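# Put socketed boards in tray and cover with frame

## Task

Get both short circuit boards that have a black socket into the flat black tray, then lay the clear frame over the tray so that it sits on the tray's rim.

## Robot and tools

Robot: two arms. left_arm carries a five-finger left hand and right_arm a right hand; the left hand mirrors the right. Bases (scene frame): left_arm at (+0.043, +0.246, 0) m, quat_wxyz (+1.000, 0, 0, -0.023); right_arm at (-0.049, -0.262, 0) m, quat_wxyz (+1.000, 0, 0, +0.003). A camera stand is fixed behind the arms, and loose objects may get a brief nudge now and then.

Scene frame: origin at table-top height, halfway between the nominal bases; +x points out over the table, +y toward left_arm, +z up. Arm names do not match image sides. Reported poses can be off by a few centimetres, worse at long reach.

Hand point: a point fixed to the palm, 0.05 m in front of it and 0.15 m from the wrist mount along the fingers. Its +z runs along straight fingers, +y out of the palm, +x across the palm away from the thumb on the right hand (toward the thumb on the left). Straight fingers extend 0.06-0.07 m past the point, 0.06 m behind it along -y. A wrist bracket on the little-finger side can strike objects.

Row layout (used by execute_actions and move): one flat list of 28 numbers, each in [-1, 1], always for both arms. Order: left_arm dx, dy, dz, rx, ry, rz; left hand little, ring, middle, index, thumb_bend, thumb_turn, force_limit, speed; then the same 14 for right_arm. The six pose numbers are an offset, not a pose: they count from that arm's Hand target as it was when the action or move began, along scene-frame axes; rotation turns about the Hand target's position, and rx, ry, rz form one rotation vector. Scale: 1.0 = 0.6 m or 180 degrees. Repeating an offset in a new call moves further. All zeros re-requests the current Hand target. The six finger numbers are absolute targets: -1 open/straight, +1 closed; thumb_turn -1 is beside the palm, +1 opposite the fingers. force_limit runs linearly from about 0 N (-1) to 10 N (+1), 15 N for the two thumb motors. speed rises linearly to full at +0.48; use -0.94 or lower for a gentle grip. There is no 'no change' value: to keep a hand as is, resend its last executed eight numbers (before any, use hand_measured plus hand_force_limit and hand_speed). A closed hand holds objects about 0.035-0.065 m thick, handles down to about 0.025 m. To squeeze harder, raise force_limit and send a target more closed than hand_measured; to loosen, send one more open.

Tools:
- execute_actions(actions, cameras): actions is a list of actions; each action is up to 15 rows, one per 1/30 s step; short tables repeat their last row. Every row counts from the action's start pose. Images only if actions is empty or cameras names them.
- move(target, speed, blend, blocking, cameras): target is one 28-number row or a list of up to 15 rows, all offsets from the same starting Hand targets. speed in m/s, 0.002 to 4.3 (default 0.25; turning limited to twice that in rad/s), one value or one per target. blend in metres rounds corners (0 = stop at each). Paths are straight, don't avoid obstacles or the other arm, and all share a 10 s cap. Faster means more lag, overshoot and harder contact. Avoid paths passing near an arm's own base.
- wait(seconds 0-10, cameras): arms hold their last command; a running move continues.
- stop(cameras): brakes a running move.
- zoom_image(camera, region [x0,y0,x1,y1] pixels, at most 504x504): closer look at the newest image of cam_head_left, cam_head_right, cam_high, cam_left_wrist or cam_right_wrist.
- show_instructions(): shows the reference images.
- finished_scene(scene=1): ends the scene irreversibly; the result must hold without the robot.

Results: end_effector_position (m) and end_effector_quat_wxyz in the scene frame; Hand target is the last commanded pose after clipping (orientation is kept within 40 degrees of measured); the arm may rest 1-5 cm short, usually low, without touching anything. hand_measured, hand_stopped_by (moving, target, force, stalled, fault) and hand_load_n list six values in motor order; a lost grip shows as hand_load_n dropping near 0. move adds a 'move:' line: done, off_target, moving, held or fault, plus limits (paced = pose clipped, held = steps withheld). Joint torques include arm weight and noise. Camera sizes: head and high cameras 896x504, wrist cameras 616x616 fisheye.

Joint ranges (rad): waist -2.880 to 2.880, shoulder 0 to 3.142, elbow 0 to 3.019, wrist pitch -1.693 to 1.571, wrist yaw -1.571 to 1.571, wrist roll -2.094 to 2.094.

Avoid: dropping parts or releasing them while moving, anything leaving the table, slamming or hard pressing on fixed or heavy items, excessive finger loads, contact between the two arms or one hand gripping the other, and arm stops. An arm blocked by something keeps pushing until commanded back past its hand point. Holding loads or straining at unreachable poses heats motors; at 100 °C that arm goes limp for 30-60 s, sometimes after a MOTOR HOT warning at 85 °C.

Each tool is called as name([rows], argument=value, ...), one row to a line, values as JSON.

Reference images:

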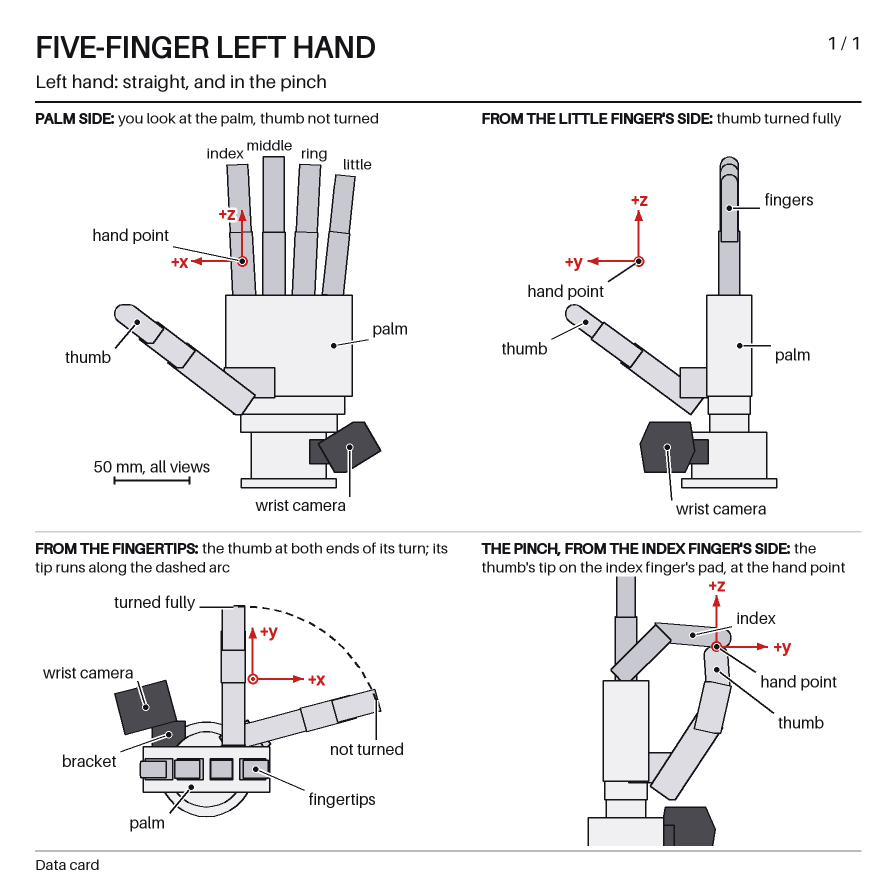

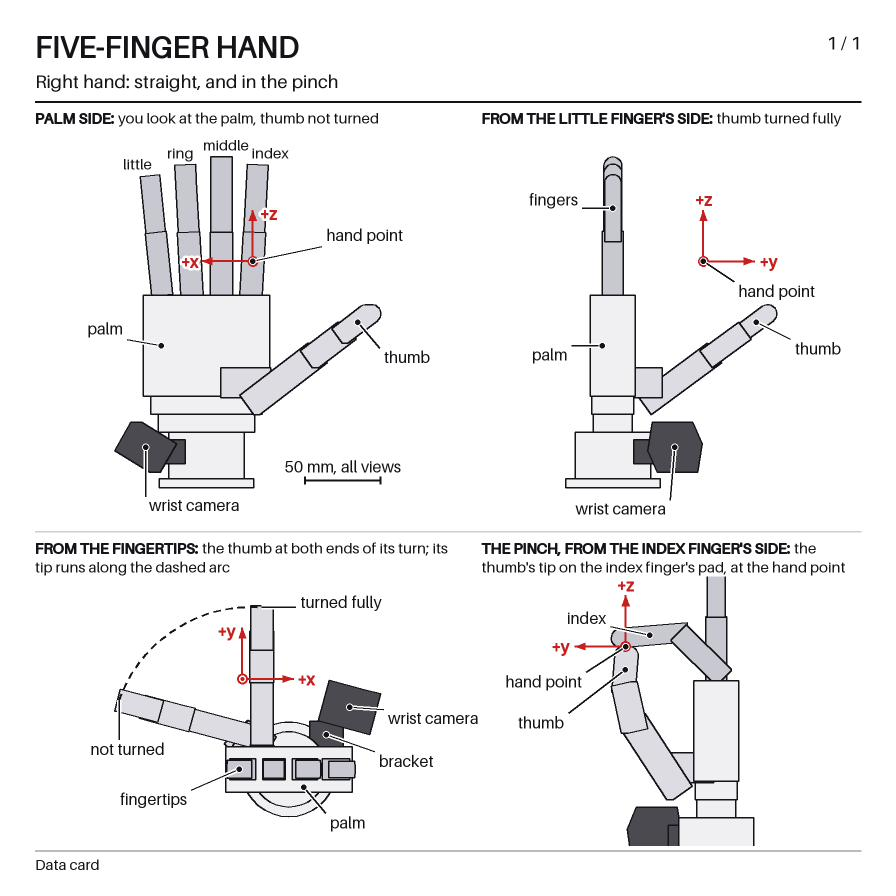

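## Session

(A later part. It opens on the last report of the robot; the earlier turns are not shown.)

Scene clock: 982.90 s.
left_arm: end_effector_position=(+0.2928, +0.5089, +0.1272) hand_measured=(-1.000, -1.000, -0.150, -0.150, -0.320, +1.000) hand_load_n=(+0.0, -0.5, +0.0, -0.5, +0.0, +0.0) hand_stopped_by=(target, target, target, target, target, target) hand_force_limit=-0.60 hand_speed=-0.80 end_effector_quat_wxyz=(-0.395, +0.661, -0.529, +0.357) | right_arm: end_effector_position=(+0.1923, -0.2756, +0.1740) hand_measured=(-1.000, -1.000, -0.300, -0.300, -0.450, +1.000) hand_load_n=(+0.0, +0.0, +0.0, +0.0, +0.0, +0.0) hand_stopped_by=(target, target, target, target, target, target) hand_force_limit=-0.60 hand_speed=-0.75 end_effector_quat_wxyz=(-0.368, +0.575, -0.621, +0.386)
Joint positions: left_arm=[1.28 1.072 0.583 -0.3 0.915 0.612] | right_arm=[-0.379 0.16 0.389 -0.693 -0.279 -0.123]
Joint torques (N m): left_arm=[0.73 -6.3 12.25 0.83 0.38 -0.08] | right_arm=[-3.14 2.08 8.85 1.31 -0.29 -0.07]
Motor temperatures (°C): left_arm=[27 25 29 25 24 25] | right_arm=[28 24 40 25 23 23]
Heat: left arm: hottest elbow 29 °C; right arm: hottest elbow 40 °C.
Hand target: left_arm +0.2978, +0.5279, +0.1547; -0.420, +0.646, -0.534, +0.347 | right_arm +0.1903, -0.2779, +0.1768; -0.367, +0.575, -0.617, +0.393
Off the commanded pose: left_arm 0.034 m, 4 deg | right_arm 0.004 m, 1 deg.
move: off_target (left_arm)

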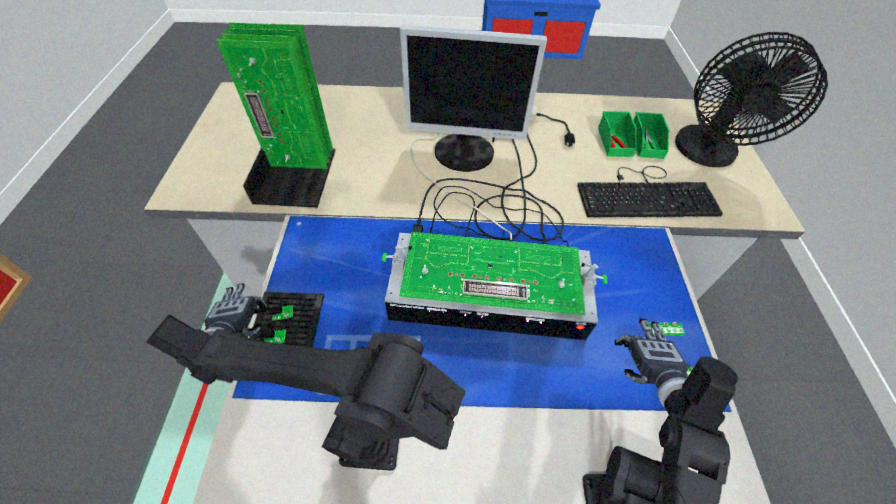

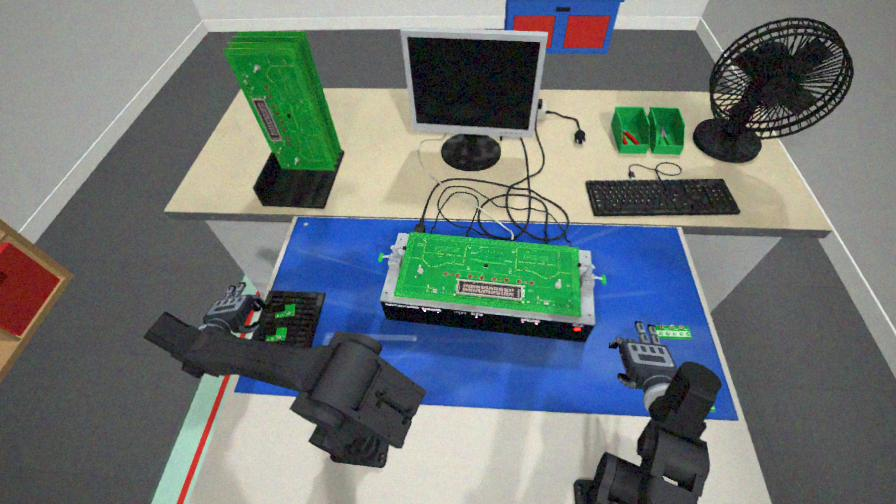

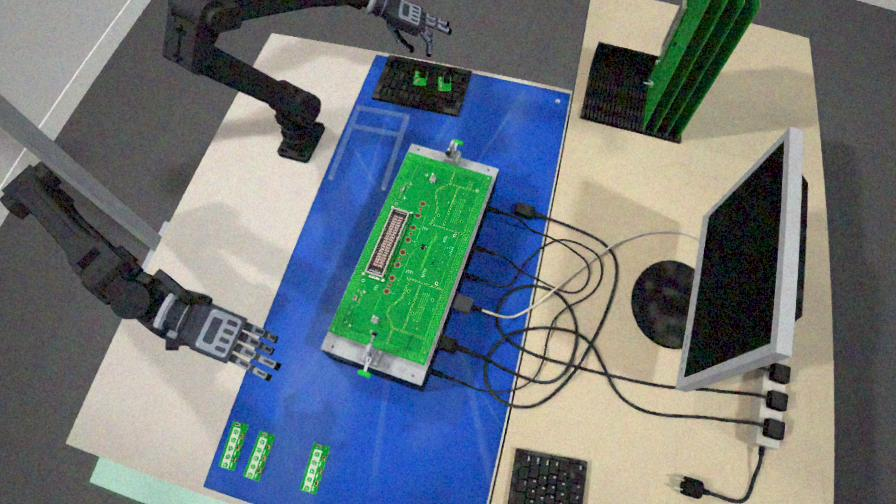

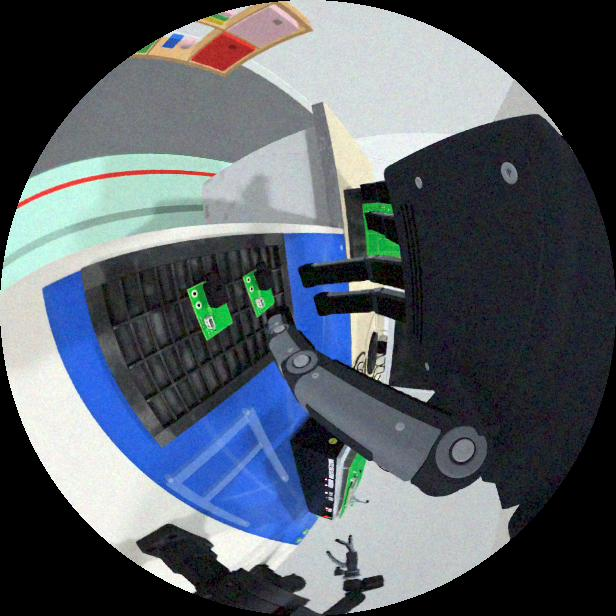

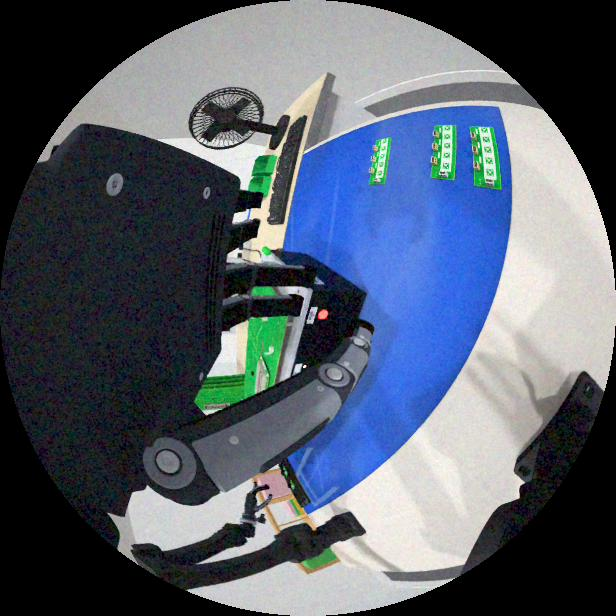

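move([
  [0.12,-0.213,0.075,0,0.008,-0.04, -1, -1, -0.15, -0.15, -0.32, 1, -0.6, -0.3, 0, 0, 0, 0, 0, 0, -1, -1, -0.3, -0.3, -0.45, 1, -0.6, -0.75],
  [0.034,-0.388,-0.041,-0.0012,0.0173,-0.0787, -1, -1, -0.25, -0.25, -0.45, 1, -0.6, -0.3, 0, 0, 0, 0, 0, 0, -1, -1, -0.3, -0.3, -0.45, 1, -0.6, -0.75],
], cameras=["all"], speed=0.2, blend=[0.03,0])

zoom_image(camera="cam_left_wrist", region=[60, 220, 360, 520])

zoom_image(camera="cam_high", region=[310, 30, 490, 210])

zoom_image(camera="cam_head_left", region=[220, 270, 440, 420])

Scene clock: 1047.17 s.
left_arm: end_effector_position=(+0.3172, +0.2998, +0.1256) hand_measured=(-1.000, -1.000, -0.250, -0.250, -0.450, +1.000) hand_load_n=(+0.0, +0.0, +0.0, +0.0, +0.0, +0.0) hand_stopped_by=(target, target, target, target, target, target) hand_force_limit=-0.60 hand_speed=-0.30 end_effector_quat_wxyz=(-0.358, +0.590, -0.618, +0.375) | right_arm: end_effector_position=(+0.1923, -0.2756, +0.1740) hand_measured=(-1.000, -1.000, -0.300, -0.300, -0.450, +1.000) hand_load_n=(+0.0, +0.0, +0.0, +0.0, +0.0, +0.0) hand_stopped_by=(target, target, target, target, target, target) hand_force_limit=-0.60 hand_speed=-0.75 end_effector_quat_wxyz=(-0.368, +0.575, -0.621, +0.386)
Joint positions: left_arm=[0.658 0.497 0.336 -0.423 0.574 0.344] | right_arm=[-0.379 0.16 0.389 -0.693 -0.279 -0.123]
Joint torques (N m): left_arm=[-1.44 -0.97 9.59 1.07 0.14 -0.15] | right_arm=[-3.02 1.85 9.17 1.48 -0.24 -0.13]
Heat: left arm: hottest elbow 31 °C; right arm: hottest elbow 36 °C.
Hand target: left_arm +0.3182, +0.2953, +0.1302; -0.358, +0.585, -0.620, +0.380 | right_arm +0.1903, -0.2779, +0.1768; -0.367, +0.575, -0.617, +0.393
Off the commanded pose: left_arm 0.007 m, 1 deg | right_arm 0.004 m, 1 deg.
move: done

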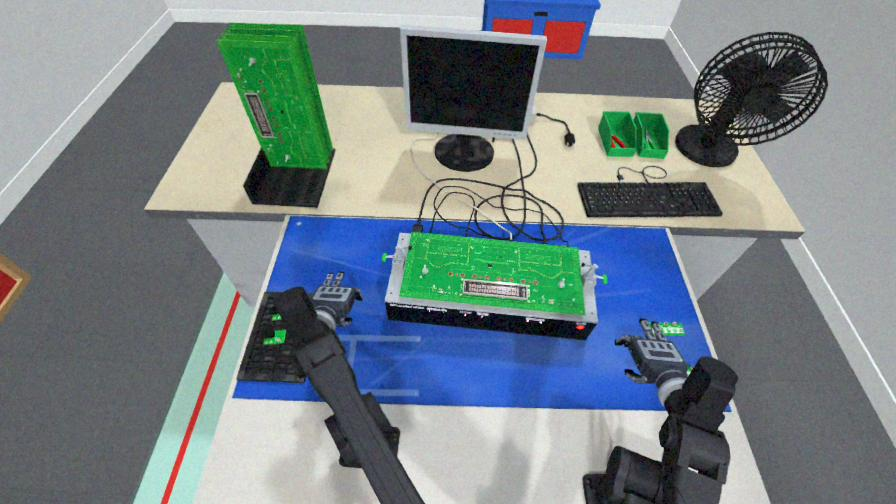

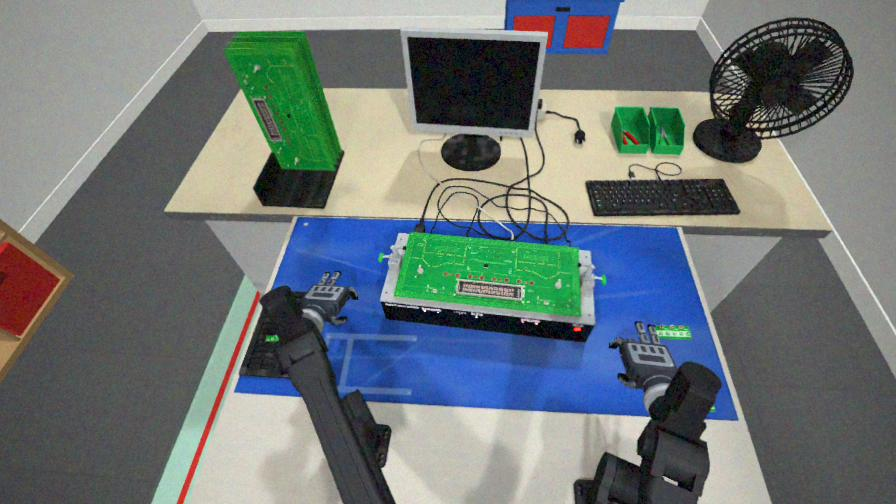

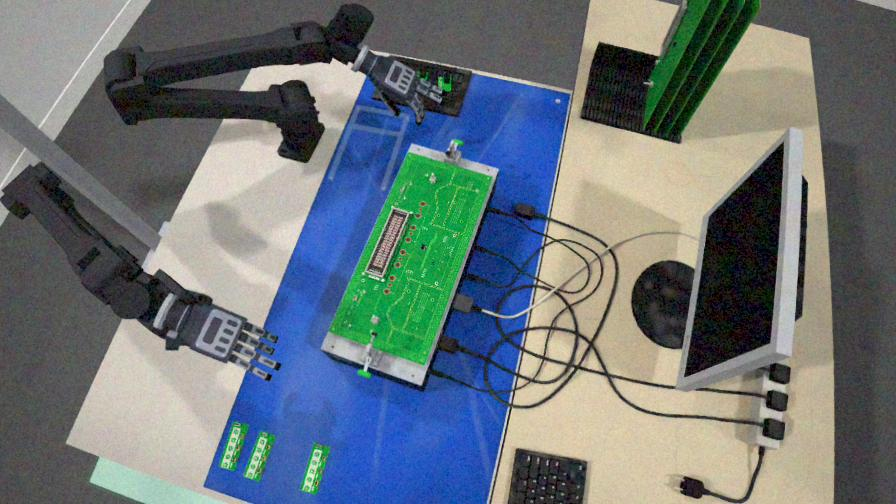

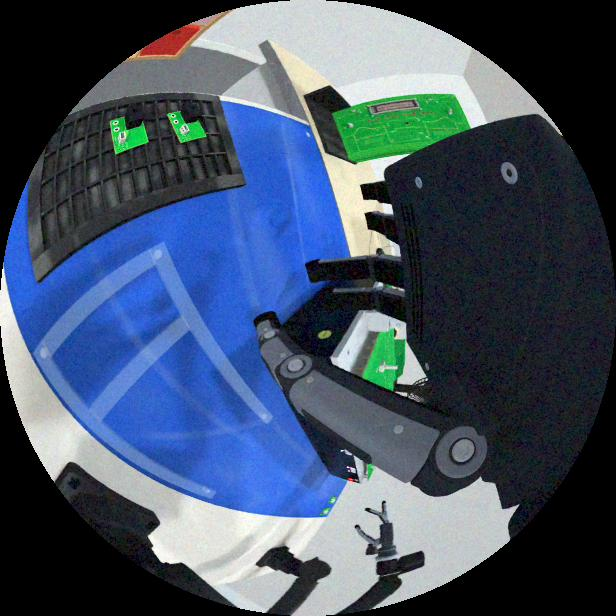

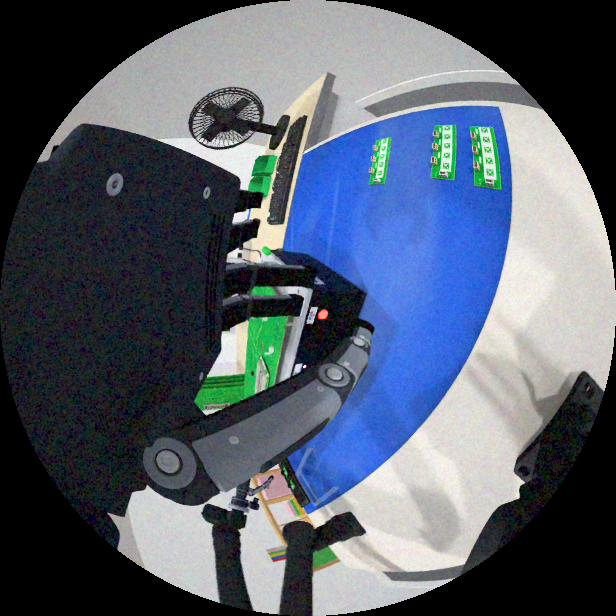

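Scaled by 1.680 from the camera's 616x616 image, which has a finer 880x880 frame.

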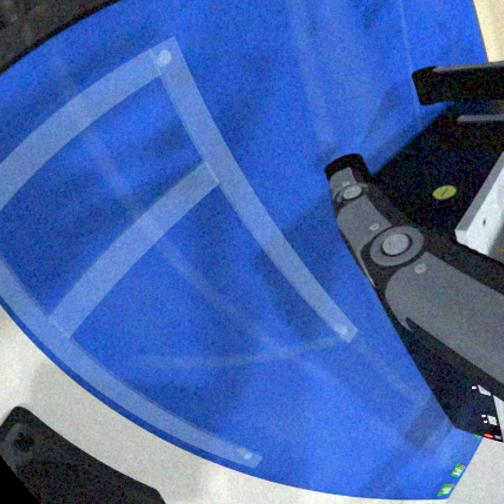

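Scaled by 2.800.

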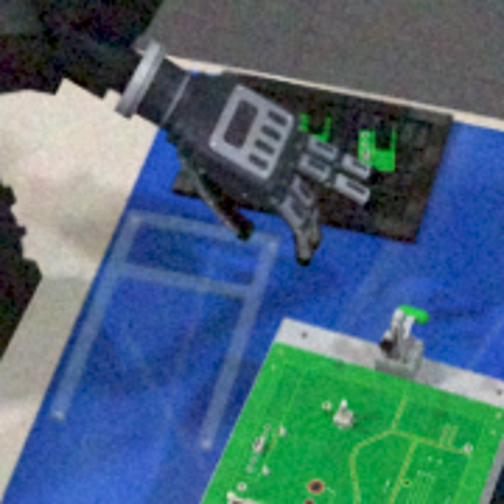

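Scaled by 2.291.

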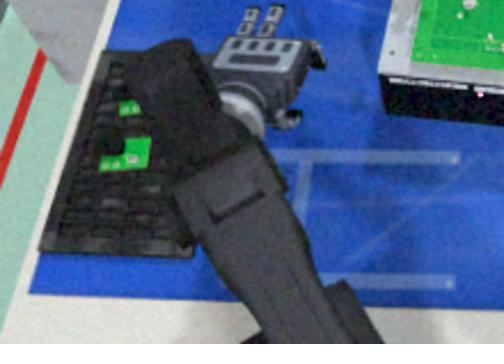

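move([
  [-0.02,-0.015,-0.1,0,0,0, -1, -1, -0.25, -0.25, -0.45, 1, -0.6, -0.3, 0, 0, 0, 0, 0, 0, -1, -1, -0.3, -0.3, -0.45, 1, -0.6, -0.75],
], cameras=["cam_left_wrist", "cam_head_left", "cam_high"], speed=0.1)

zoom_image(camera="cam_left_wrist", region=[60, 180, 360, 480])

zoom_image(camera="cam_head_left", region=[300, 270, 440, 420])

zoom_image(camera="cam_high", region=[310, 50, 450, 210])

Scene clock: 1064.57 s.
left_arm: end_effector_position=(+0.2982, +0.2860, +0.0614) hand_measured=(-1.000, -1.000, -0.250, -0.250, -0.450, +1.000) hand_load_n=(+0.0, +0.0, +0.0, +0.0, +0.0, +0.0) hand_stopped_by=(target, target, target, target, target, target) hand_force_limit=-0.60 hand_speed=-0.30 end_effector_quat_wxyz=(-0.343, +0.599, -0.620, +0.373) | right_arm: end_effector_position=(+0.1923, -0.2756, +0.1740) hand_measured=(-1.000, -1.000, -0.300, -0.300, -0.450, +1.000) hand_load_n=(+0.0, +0.0, +0.0, +0.0, +0.0, -0.5) hand_stopped_by=(target, target, target, target, target, target) hand_force_limit=-0.60 hand_speed=-0.75 end_effector_quat_wxyz=(-0.368, +0.575, -0.621, +0.386)
Joint positions: left_arm=[0.656 0.479 0.174 -0.312 0.573 0.342] | right_arm=[-0.379 0.16 0.389 -0.693 -0.279 -0.123]
Joint torques (N m): left_arm=[-1.2 0.67 9.31 2.54 0.15 -0.18] | right_arm=[-4.01 1.61 9.14 1.17 -0.26 -0.13]
Heat: left arm: hottest elbow 31 °C; right arm: hottest elbow 36 °C.
Hand target: left_arm +0.3062, +0.2862, +0.0701; -0.358, +0.585, -0.620, +0.380 | right_arm +0.1903, -0.2779, +0.1768; -0.367, +0.575, -0.617, +0.393
Off the commanded pose: left_arm 0.012 m, 2 deg | right_arm 0.004 m, 1 deg.
move: off_target (left_arm)
Images, in order (width x height): cam_head_left 896x504, cam_high 896x504, cam_left_wrist 616x616.

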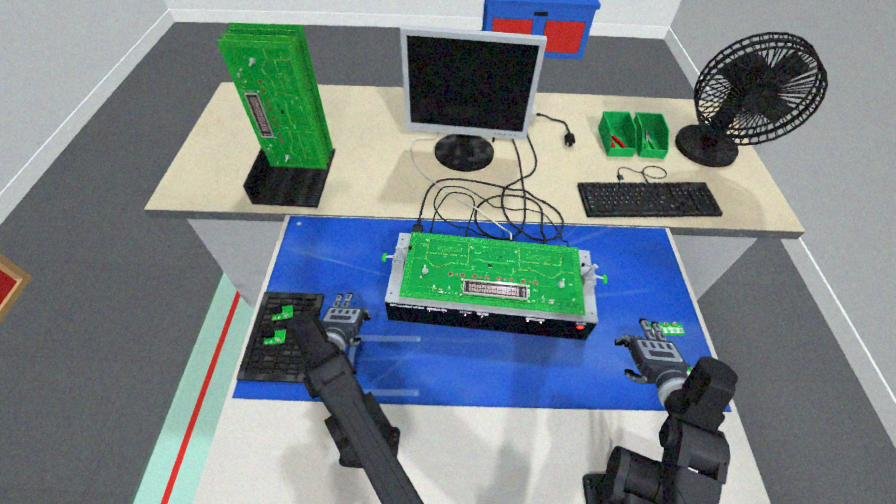

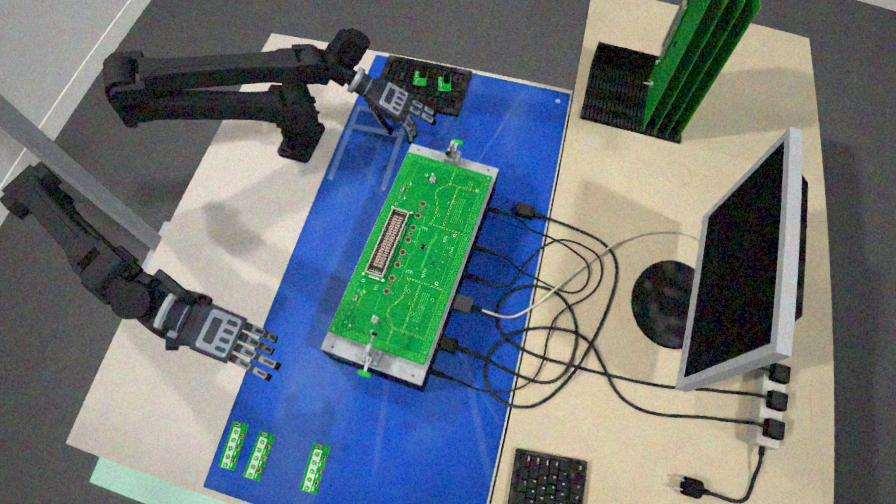

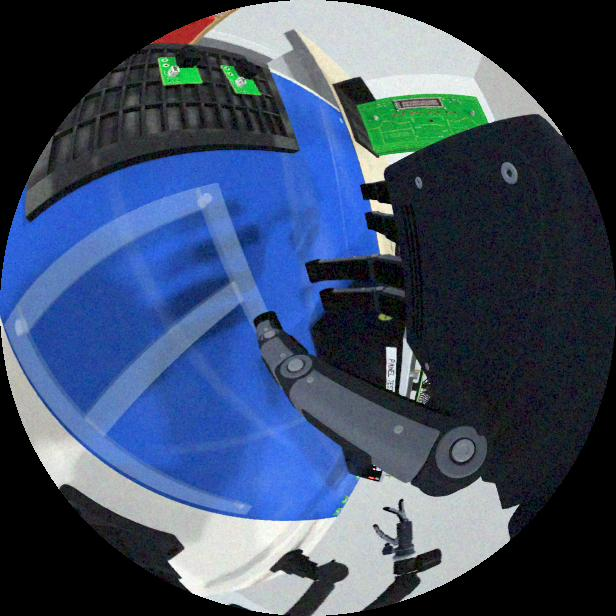

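Scaled by 1.680 from the camera's 616x616 image, which has a finer 880x880 frame.

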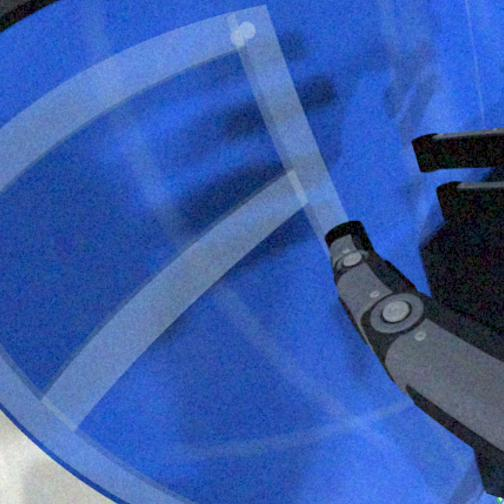

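Scaled by 3.360.

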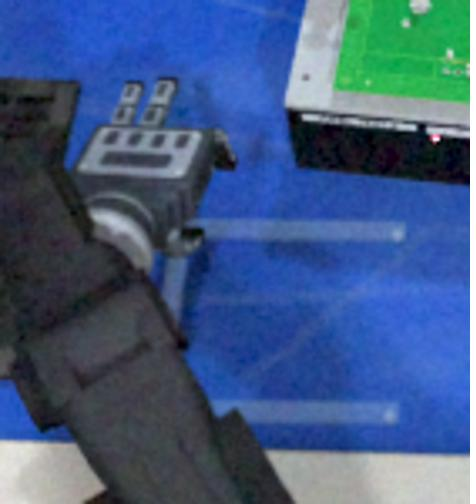

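Scaled by 3.150.

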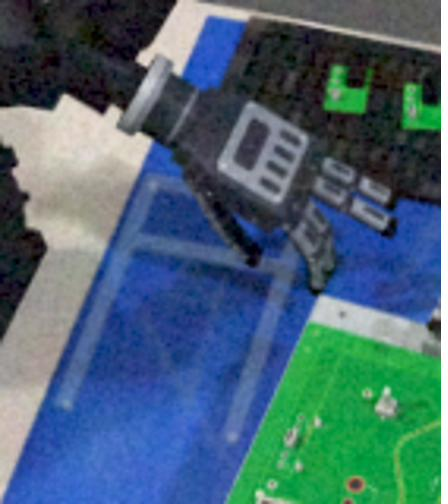

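zoom_image(camera="cam_left_wrist", region=[180, 165, 280, 265])

zoom_image(camera="cam_left_wrist", region=[195, 240, 295, 340])

zoom_image(camera="cam_left_wrist", region=[0, 280, 100, 380])

Scaled by 5.040 from the camera's 616x616 image, which has a finer 880x880 frame.

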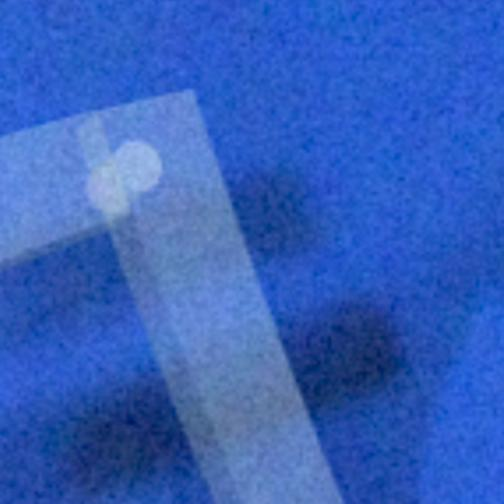

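Scaled by 5.040 from the camera's 616x616 image, which has a finer 880x880 frame.

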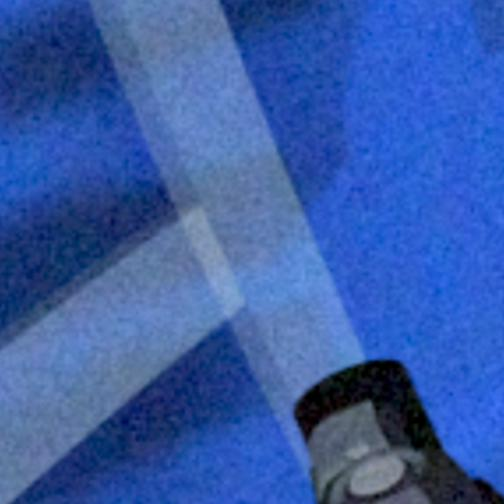

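Scaled by 5.040 from the camera's 616x616 image, which has a finer 880x880 frame.

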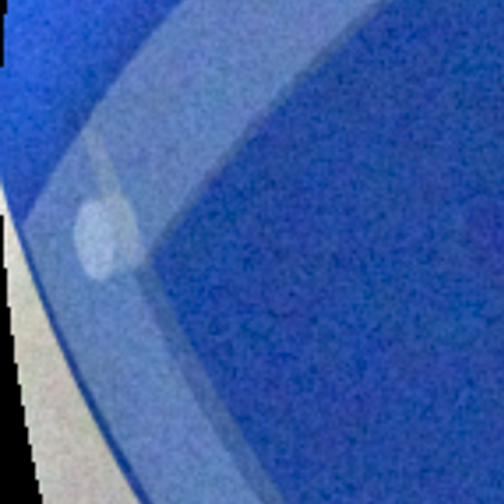

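move([
  [0.0263,0.001,-0.042,0,0,0, -1, -1, 0.05, 0.05, -0.4, 1, -0.6, -0.3, 0, 0, 0, 0, 0, 0, -1, -1, -0.3, -0.3, -0.45, 1, -0.6, -0.75],
], cameras=["cam_left_wrist"], speed=0.06)

zoom_image(camera="cam_left_wrist", region=[160, 200, 360, 400])

Scene clock: 1100.67 s.
left_arm: end_effector_position=(+0.3154, +0.2886, +0.0411) hand_measured=(-1.000, -1.000, +0.050, +0.050, -0.400, +1.000) hand_load_n=(+0.0, +0.0, +0.0, +0.0, +0.0, +0.0) hand_stopped_by=(target, target, target, target, target, target) hand_force_limit=-0.60 hand_speed=-0.30 end_effector_quat_wxyz=(-0.353, +0.594, -0.619, +0.373) | right_arm: end_effector_position=(+0.1923, -0.2756, +0.1740) hand_measured=(-1.000, -1.000, -0.300, -0.300, -0.450, +1.000) hand_load_n=(+0.0, +0.0, +0.0, +0.0, +0.0, +0.0) hand_stopped_by=(target, target, target, target, target, target) hand_force_limit=-0.60 hand_speed=-0.75 end_effector_quat_wxyz=(-0.368, +0.575, -0.621, +0.386)
Joint positions: left_arm=[0.603 0.635 0.133 -0.076 0.527 0.309] | right_arm=[-0.379 0.16 0.389 -0.693 -0.279 -0.123]
Joint torques (N m): left_arm=[-1.44 0.97 8.53 2.59 0.11 -0.18] | right_arm=[-3.72 1.9 9.25 1.32 -0.32 -0.1]
Heat: left arm: hottest elbow 30 °C; right arm: hottest elbow 36 °C.
Hand target: left_arm +0.3219, +0.2869, +0.0450; -0.358, +0.586, -0.620, +0.380 | right_arm +0.1903, -0.2779, +0.1768; -0.367, +0.575, -0.617, +0.393
Off the commanded pose: left_arm 0.008 m, 1 deg | right_arm 0.004 m, 1 deg.
move: done
Images, in order (width x height): cam_left_wrist 616x616.

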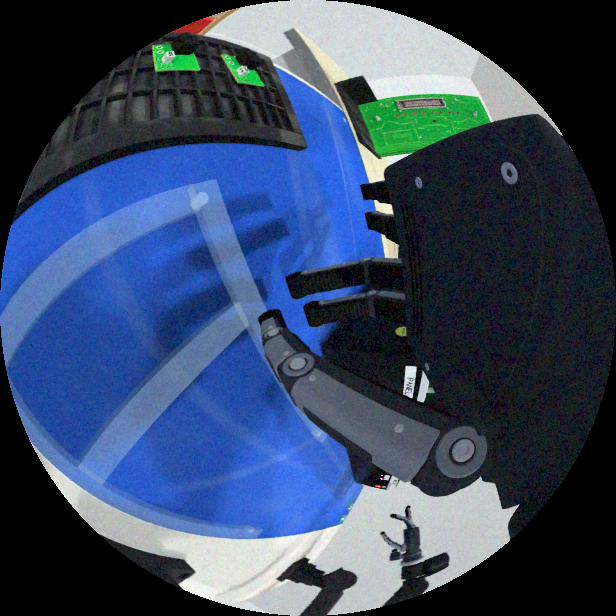

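Scaled by 2.520 from the camera's 616x616 image, which has a finer 880x880 frame.

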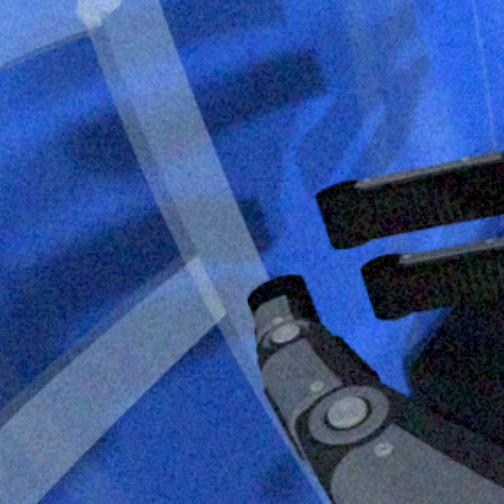

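move([
  [-0.01,0,-0.0167,0,0,0, -1, -1, 0.0, 0.0, -0.4, 1, -0.6, -0.3, 0, 0, 0, 0, 0, 0, -1, -1, -0.3, -0.3, -0.45, 1, -0.6, -0.75],
], cameras=["cam_left_wrist"], speed=0.06)

zoom_image(camera="cam_left_wrist", region=[160, 200, 360, 400])

Scene clock: 1135.80 s.
left_arm: end_effector_position=(+0.3136, +0.2863, +0.0356) hand_measured=(-1.000, -1.000, +0.000, +0.000, -0.400, +1.000) hand_load_n=(+0.0, -0.5, +0.0, +0.0, +1.5, -0.5) hand_stopped_by=(target, target, target, target, target, target) hand_force_limit=-0.60 hand_speed=-0.30 end_effector_quat_wxyz=(-0.354, +0.591, -0.619, +0.376) | right_arm: end_effector_position=(+0.1923, -0.2756, +0.1740) hand_measured=(-1.000, -1.000, -0.300, -0.300, -0.450, +1.000) hand_load_n=(+0.0, +0.0, +0.0, +0.0, +0.0, +0.0) hand_stopped_by=(target, target, target, target, target, target) hand_force_limit=-0.60 hand_speed=-0.75 end_effector_quat_wxyz=(-0.368, +0.575, -0.621, +0.386)
Joint positions: left_arm=[0.603 0.639 0.113 -0.045 0.533 0.309] | right_arm=[-0.379 0.16 0.389 -0.693 -0.279 -0.123]
Joint torques (N m): left_arm=[0.09 1.55 7.82 2.7 0.46 -0.07] | right_arm=[-3.49 2.49 9.22 1.18 -0.26 -0.13]
Heat: left arm: hottest elbow 30 °C; right arm: hottest elbow 36 °C.
Hand target: left_arm +0.3159, +0.2869, +0.0349; -0.358, +0.586, -0.620, +0.380 | right_arm +0.1903, -0.2779, +0.1768; -0.367, +0.575, -0.617, +0.393
Off the commanded pose: left_arm 0.002 m, 1 deg | right_arm 0.004 m, 1 deg.
move: done
Images, in order (width x height): cam_left_wrist 616x616.

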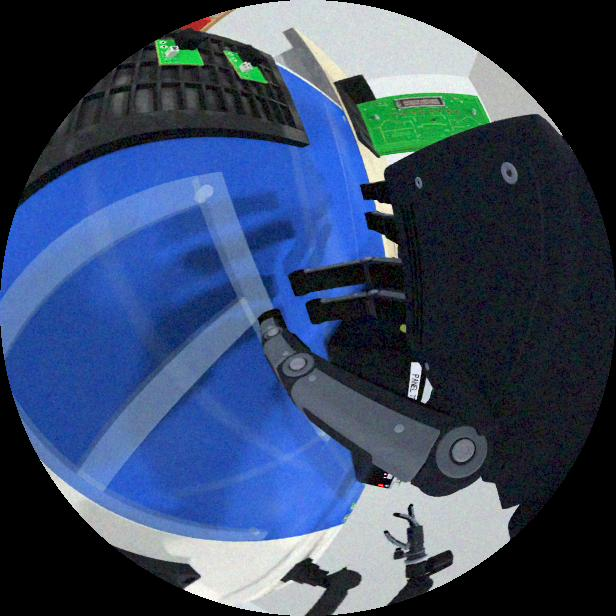

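Scaled by 2.520 from the camera's 616x616 image, which has a finer 880x880 frame.

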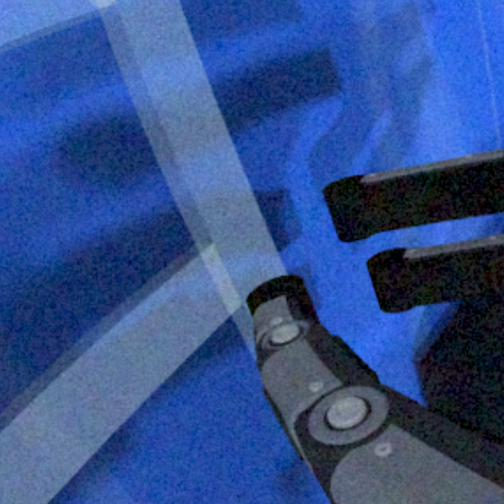

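move([
  [-0.008,0,0.028,0,0.028,0, -1, -1, -0.2, -0.2, -0.5, 1, -0.6, -0.3, 0, 0, 0, 0, 0, 0, -1, -1, -0.3, -0.3, -0.45, 1, -0.6, -0.75],
], cameras=["cam_left_wrist"], speed=0.08)

zoom_image(camera="cam_left_wrist", region=[160, 200, 360, 400])

Scene clock: 1169.33 s.
left_arm: end_effector_position=(+0.2989, +0.2821, +0.0296) hand_measured=(-1.000, -1.000, -0.200, -0.200, -0.498, +1.000) hand_load_n=(+0.0, +0.0, +0.5, +0.0, +0.0, +0.0) hand_stopped_by=(target, target, target, target, target, target) hand_force_limit=-0.60 hand_speed=-0.30 end_effector_quat_wxyz=(-0.314, +0.620, -0.628, +0.350) | right_arm: end_effector_position=(+0.1923, -0.2756, +0.1740) hand_measured=(-1.000, -1.000, -0.300, -0.300, -0.450, +1.000) hand_load_n=(+0.0, +0.0, +0.0, +0.0, +0.0, +0.0) hand_stopped_by=(target, target, target, target, target, target) hand_force_limit=-0.60 hand_speed=-0.75 end_effector_quat_wxyz=(-0.368, +0.575, -0.621, +0.386)
Joint positions: left_arm=[0.591 0.619 0.151 -0.217 0.493 0.321] | right_arm=[-0.379 0.16 0.389 -0.693 -0.279 -0.123]
Joint torques (N m): left_arm=[-1.32 -0.62 11.9 0.75 0.1 0.11] | right_arm=[-3.25 1.9 9.02 1.33 -0.26 -0.14]
Heat: left arm: hottest elbow 30 °C; right arm: hottest elbow 36 °C.
Hand target: left_arm +0.3111, +0.2868, +0.0516; -0.330, +0.602, -0.635, +0.354 | right_arm +0.1903, -0.2779, +0.1768; -0.367, +0.575, -0.617, +0.393
Off the commanded pose: left_arm 0.026 m, 3 deg | right_arm 0.004 m, 1 deg.
move: off_target (left_arm)
Images, in order (width x height): cam_left_wrist 616x616.

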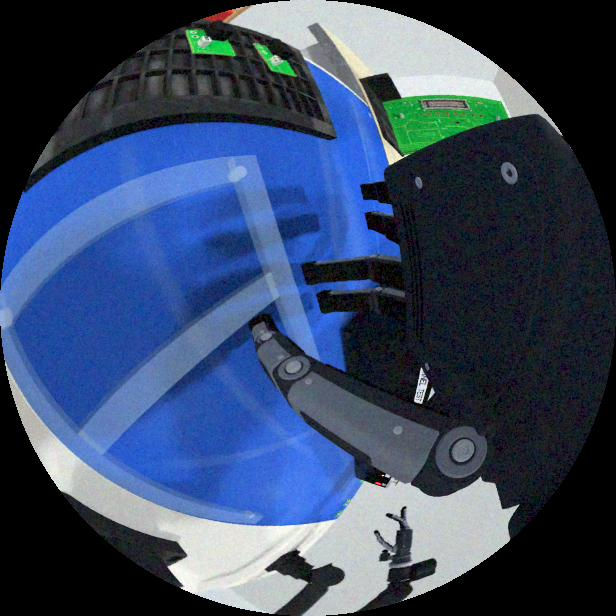

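Scaled by 2.520 from the camera's 616x616 image, which has a finer 880x880 frame.

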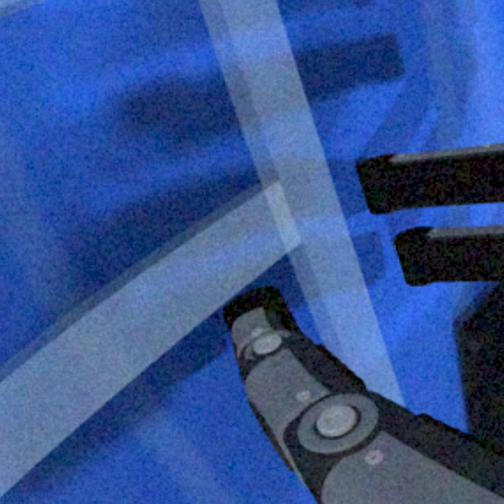

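move([
  [0.0,0,0.014,0,0,0, -1, -1, -0.1, -0.1, -0.45, 1, -0.6, -0.6, 0, 0, 0, 0, 0, 0, -1, -1, -0.3, -0.3, -0.45, 1, -0.6, -0.75],
], cameras=["cam_left_wrist"], speed=0.06)

zoom_image(camera="cam_left_wrist", region=[160, 200, 360, 400])

Scene clock: 1190.43 s.
left_arm: end_effector_position=(+0.2949, +0.2799, +0.0306) hand_measured=(-1.000, -1.000, -0.100, -0.100, -0.450, +1.000) hand_load_n=(+0.0, +0.0, +0.5, +0.0, +0.0, +0.0) hand_stopped_by=(target, target, target, target, target, target) hand_force_limit=-0.60 hand_speed=-0.60 end_effector_quat_wxyz=(-0.306, +0.624, -0.630, +0.347) | right_arm: end_effector_position=(+0.1923, -0.2756, +0.1740) hand_measured=(-1.000, -1.000, -0.300, -0.300, -0.450, +1.000) hand_load_n=(+0.0, +0.0, +0.0, +0.0, +0.0, +0.0) hand_stopped_by=(target, target, target, target, target, target) hand_force_limit=-0.60 hand_speed=-0.75 end_effector_quat_wxyz=(-0.368, +0.575, -0.621, +0.386)
Joint positions: left_arm=[0.589 0.6 0.159 -0.263 0.49 0.322] | right_arm=[-0.379 0.16 0.389 -0.693 -0.279 -0.123]
Joint torques (N m): left_arm=[-0.73 -0.62 12.72 0.94 0.19 0.08] | right_arm=[-4.37 1.49 9.1 1.33 -0.25 -0.12]
Heat: left arm: hottest elbow 30 °C; right arm: hottest elbow 36 °C.
Hand target: left_arm +0.3112, +0.2868, +0.0602; -0.331, +0.602, -0.635, +0.354 | right_arm +0.1903, -0.2779, +0.1768; -0.367, +0.575, -0.617, +0.393
Off the commanded pose: left_arm 0.034 m, 4 deg | right_arm 0.004 m, 1 deg.
move: off_target (left_arm)
Images, in order (width x height): cam_left_wrist 616x616.

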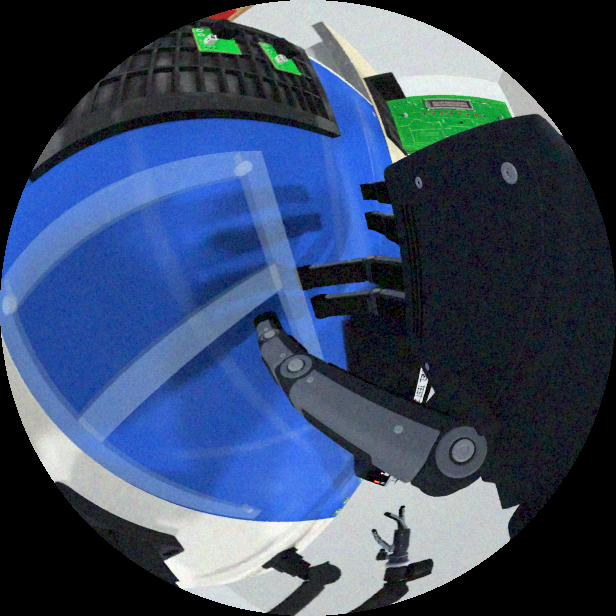

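Scaled by 2.520 from the camera's 616x616 image, which has a finer 880x880 frame.

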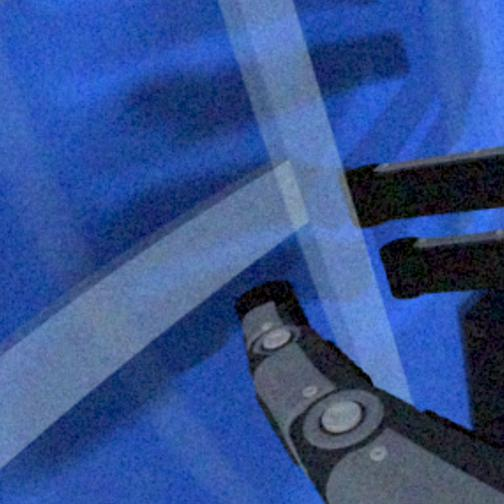

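execute_actions([
  [[0,0,0,0,0,0, -1, -1, 0.1, 0.1, 0.1, 1, -0.2, -0.85, 0, 0, 0, 0, 0, 0, -1, -1, -0.3, -0.3, -0.45, 1, -0.6, -0.75]],
  [[0,0,0,0,0,0, -1, -1, 0.1, 0.1, 0.1, 1, -0.2, -0.85, 0, 0, 0, 0, 0, 0, -1, -1, -0.3, -0.3, -0.45, 1, -0.6, -0.75]],
  [[0,0,0,0,0,0, -1, -1, 0.1, 0.1, 0.1, 1, -0.2, -0.85, 0, 0, 0, 0, 0, 0, -1, -1, -0.3, -0.3, -0.45, 1, -0.6, -0.75]],
  [[0,0,0,0,0,0, -1, -1, 0.1, 0.1, 0.1, 1, -0.2, -0.85, 0, 0, 0, 0, 0, 0, -1, -1, -0.3, -0.3, -0.45, 1, -0.6, -0.75]],
], cameras=["cam_left_wrist", "cam_head_left"])

zoom_image(camera="cam_left_wrist", region=[160, 200, 360, 400])

Scene clock: 1199.90 s.
left_arm: end_effector_position=(+0.2945, +0.2796, +0.0306) hand_measured=(-1.000, -1.000, +0.100, +0.100, +0.100, +1.000) hand_load_n=(+0.0, +0.0, +0.0, +0.0, +0.0, +0.0) hand_stopped_by=(target, target, target, target, target, target) hand_force_limit=-0.20 hand_speed=-0.85 end_effector_quat_wxyz=(-0.306, +0.625, -0.629, +0.347) | right_arm: end_effector_position=(+0.1923, -0.2756, +0.1740) hand_measured=(-1.000, -1.000, -0.300, -0.300, -0.450, +1.000) hand_load_n=(+0.0, +0.0, +0.0, +0.0, +0.0, +0.0) hand_stopped_by=(target, target, target, target, target, target) hand_force_limit=-0.60 hand_speed=-0.75 end_effector_quat_wxyz=(-0.368, +0.575, -0.621, +0.386)
Joint positions: left_arm=[0.589 0.598 0.159 -0.266 0.49 0.321] | right_arm=[-0.379 0.16 0.389 -0.693 -0.279 -0.123]
Joint torques (N m): left_arm=[-1.9 -0.79 12.7 0.92 0.22 0] | right_arm=[-3.84 1.9 9.2 1.5 -0.26 -0.11]
Heat: left arm: hottest elbow 32 °C; right arm: hottest elbow 36 °C.
Hand target: left_arm +0.3112, +0.2868, +0.0602; -0.331, +0.602, -0.635, +0.354 | right_arm +0.1903, -0.2779, +0.1768; -0.367, +0.575, -0.617, +0.393
Off the commanded pose: left_arm 0.035 m, 4 deg | right_arm 0.004 m, 1 deg.
Images, in order (width x height): cam_head_left 896x504, cam_left_wrist 616x616.

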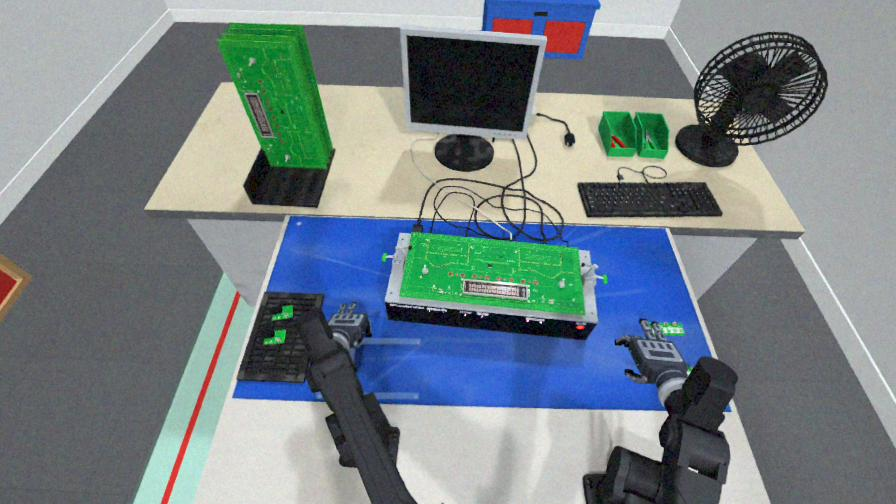

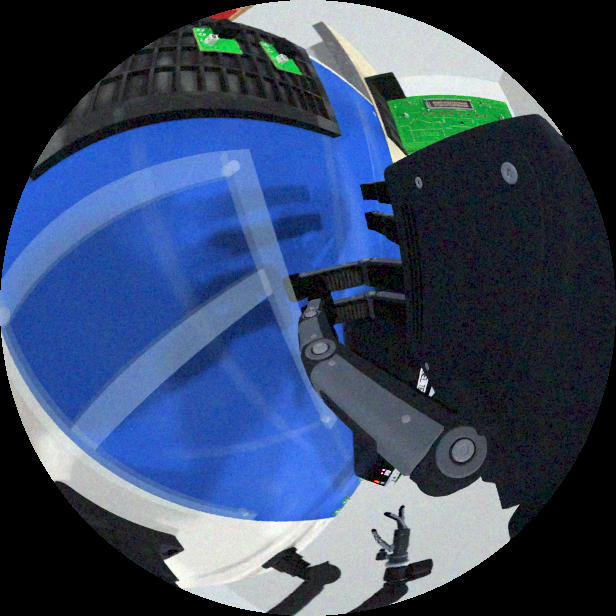

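Scaled by 2.520 from the camera's 616x616 image, which has a finer 880x880 frame.

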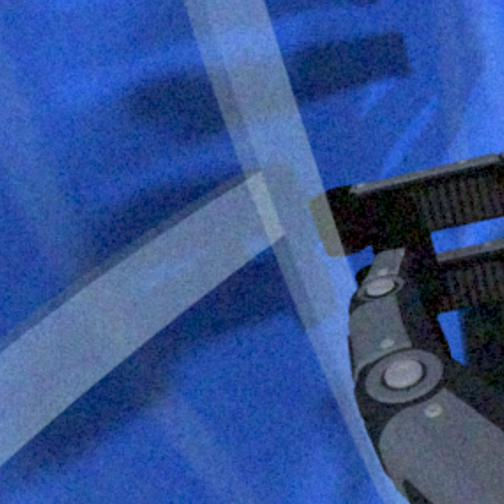

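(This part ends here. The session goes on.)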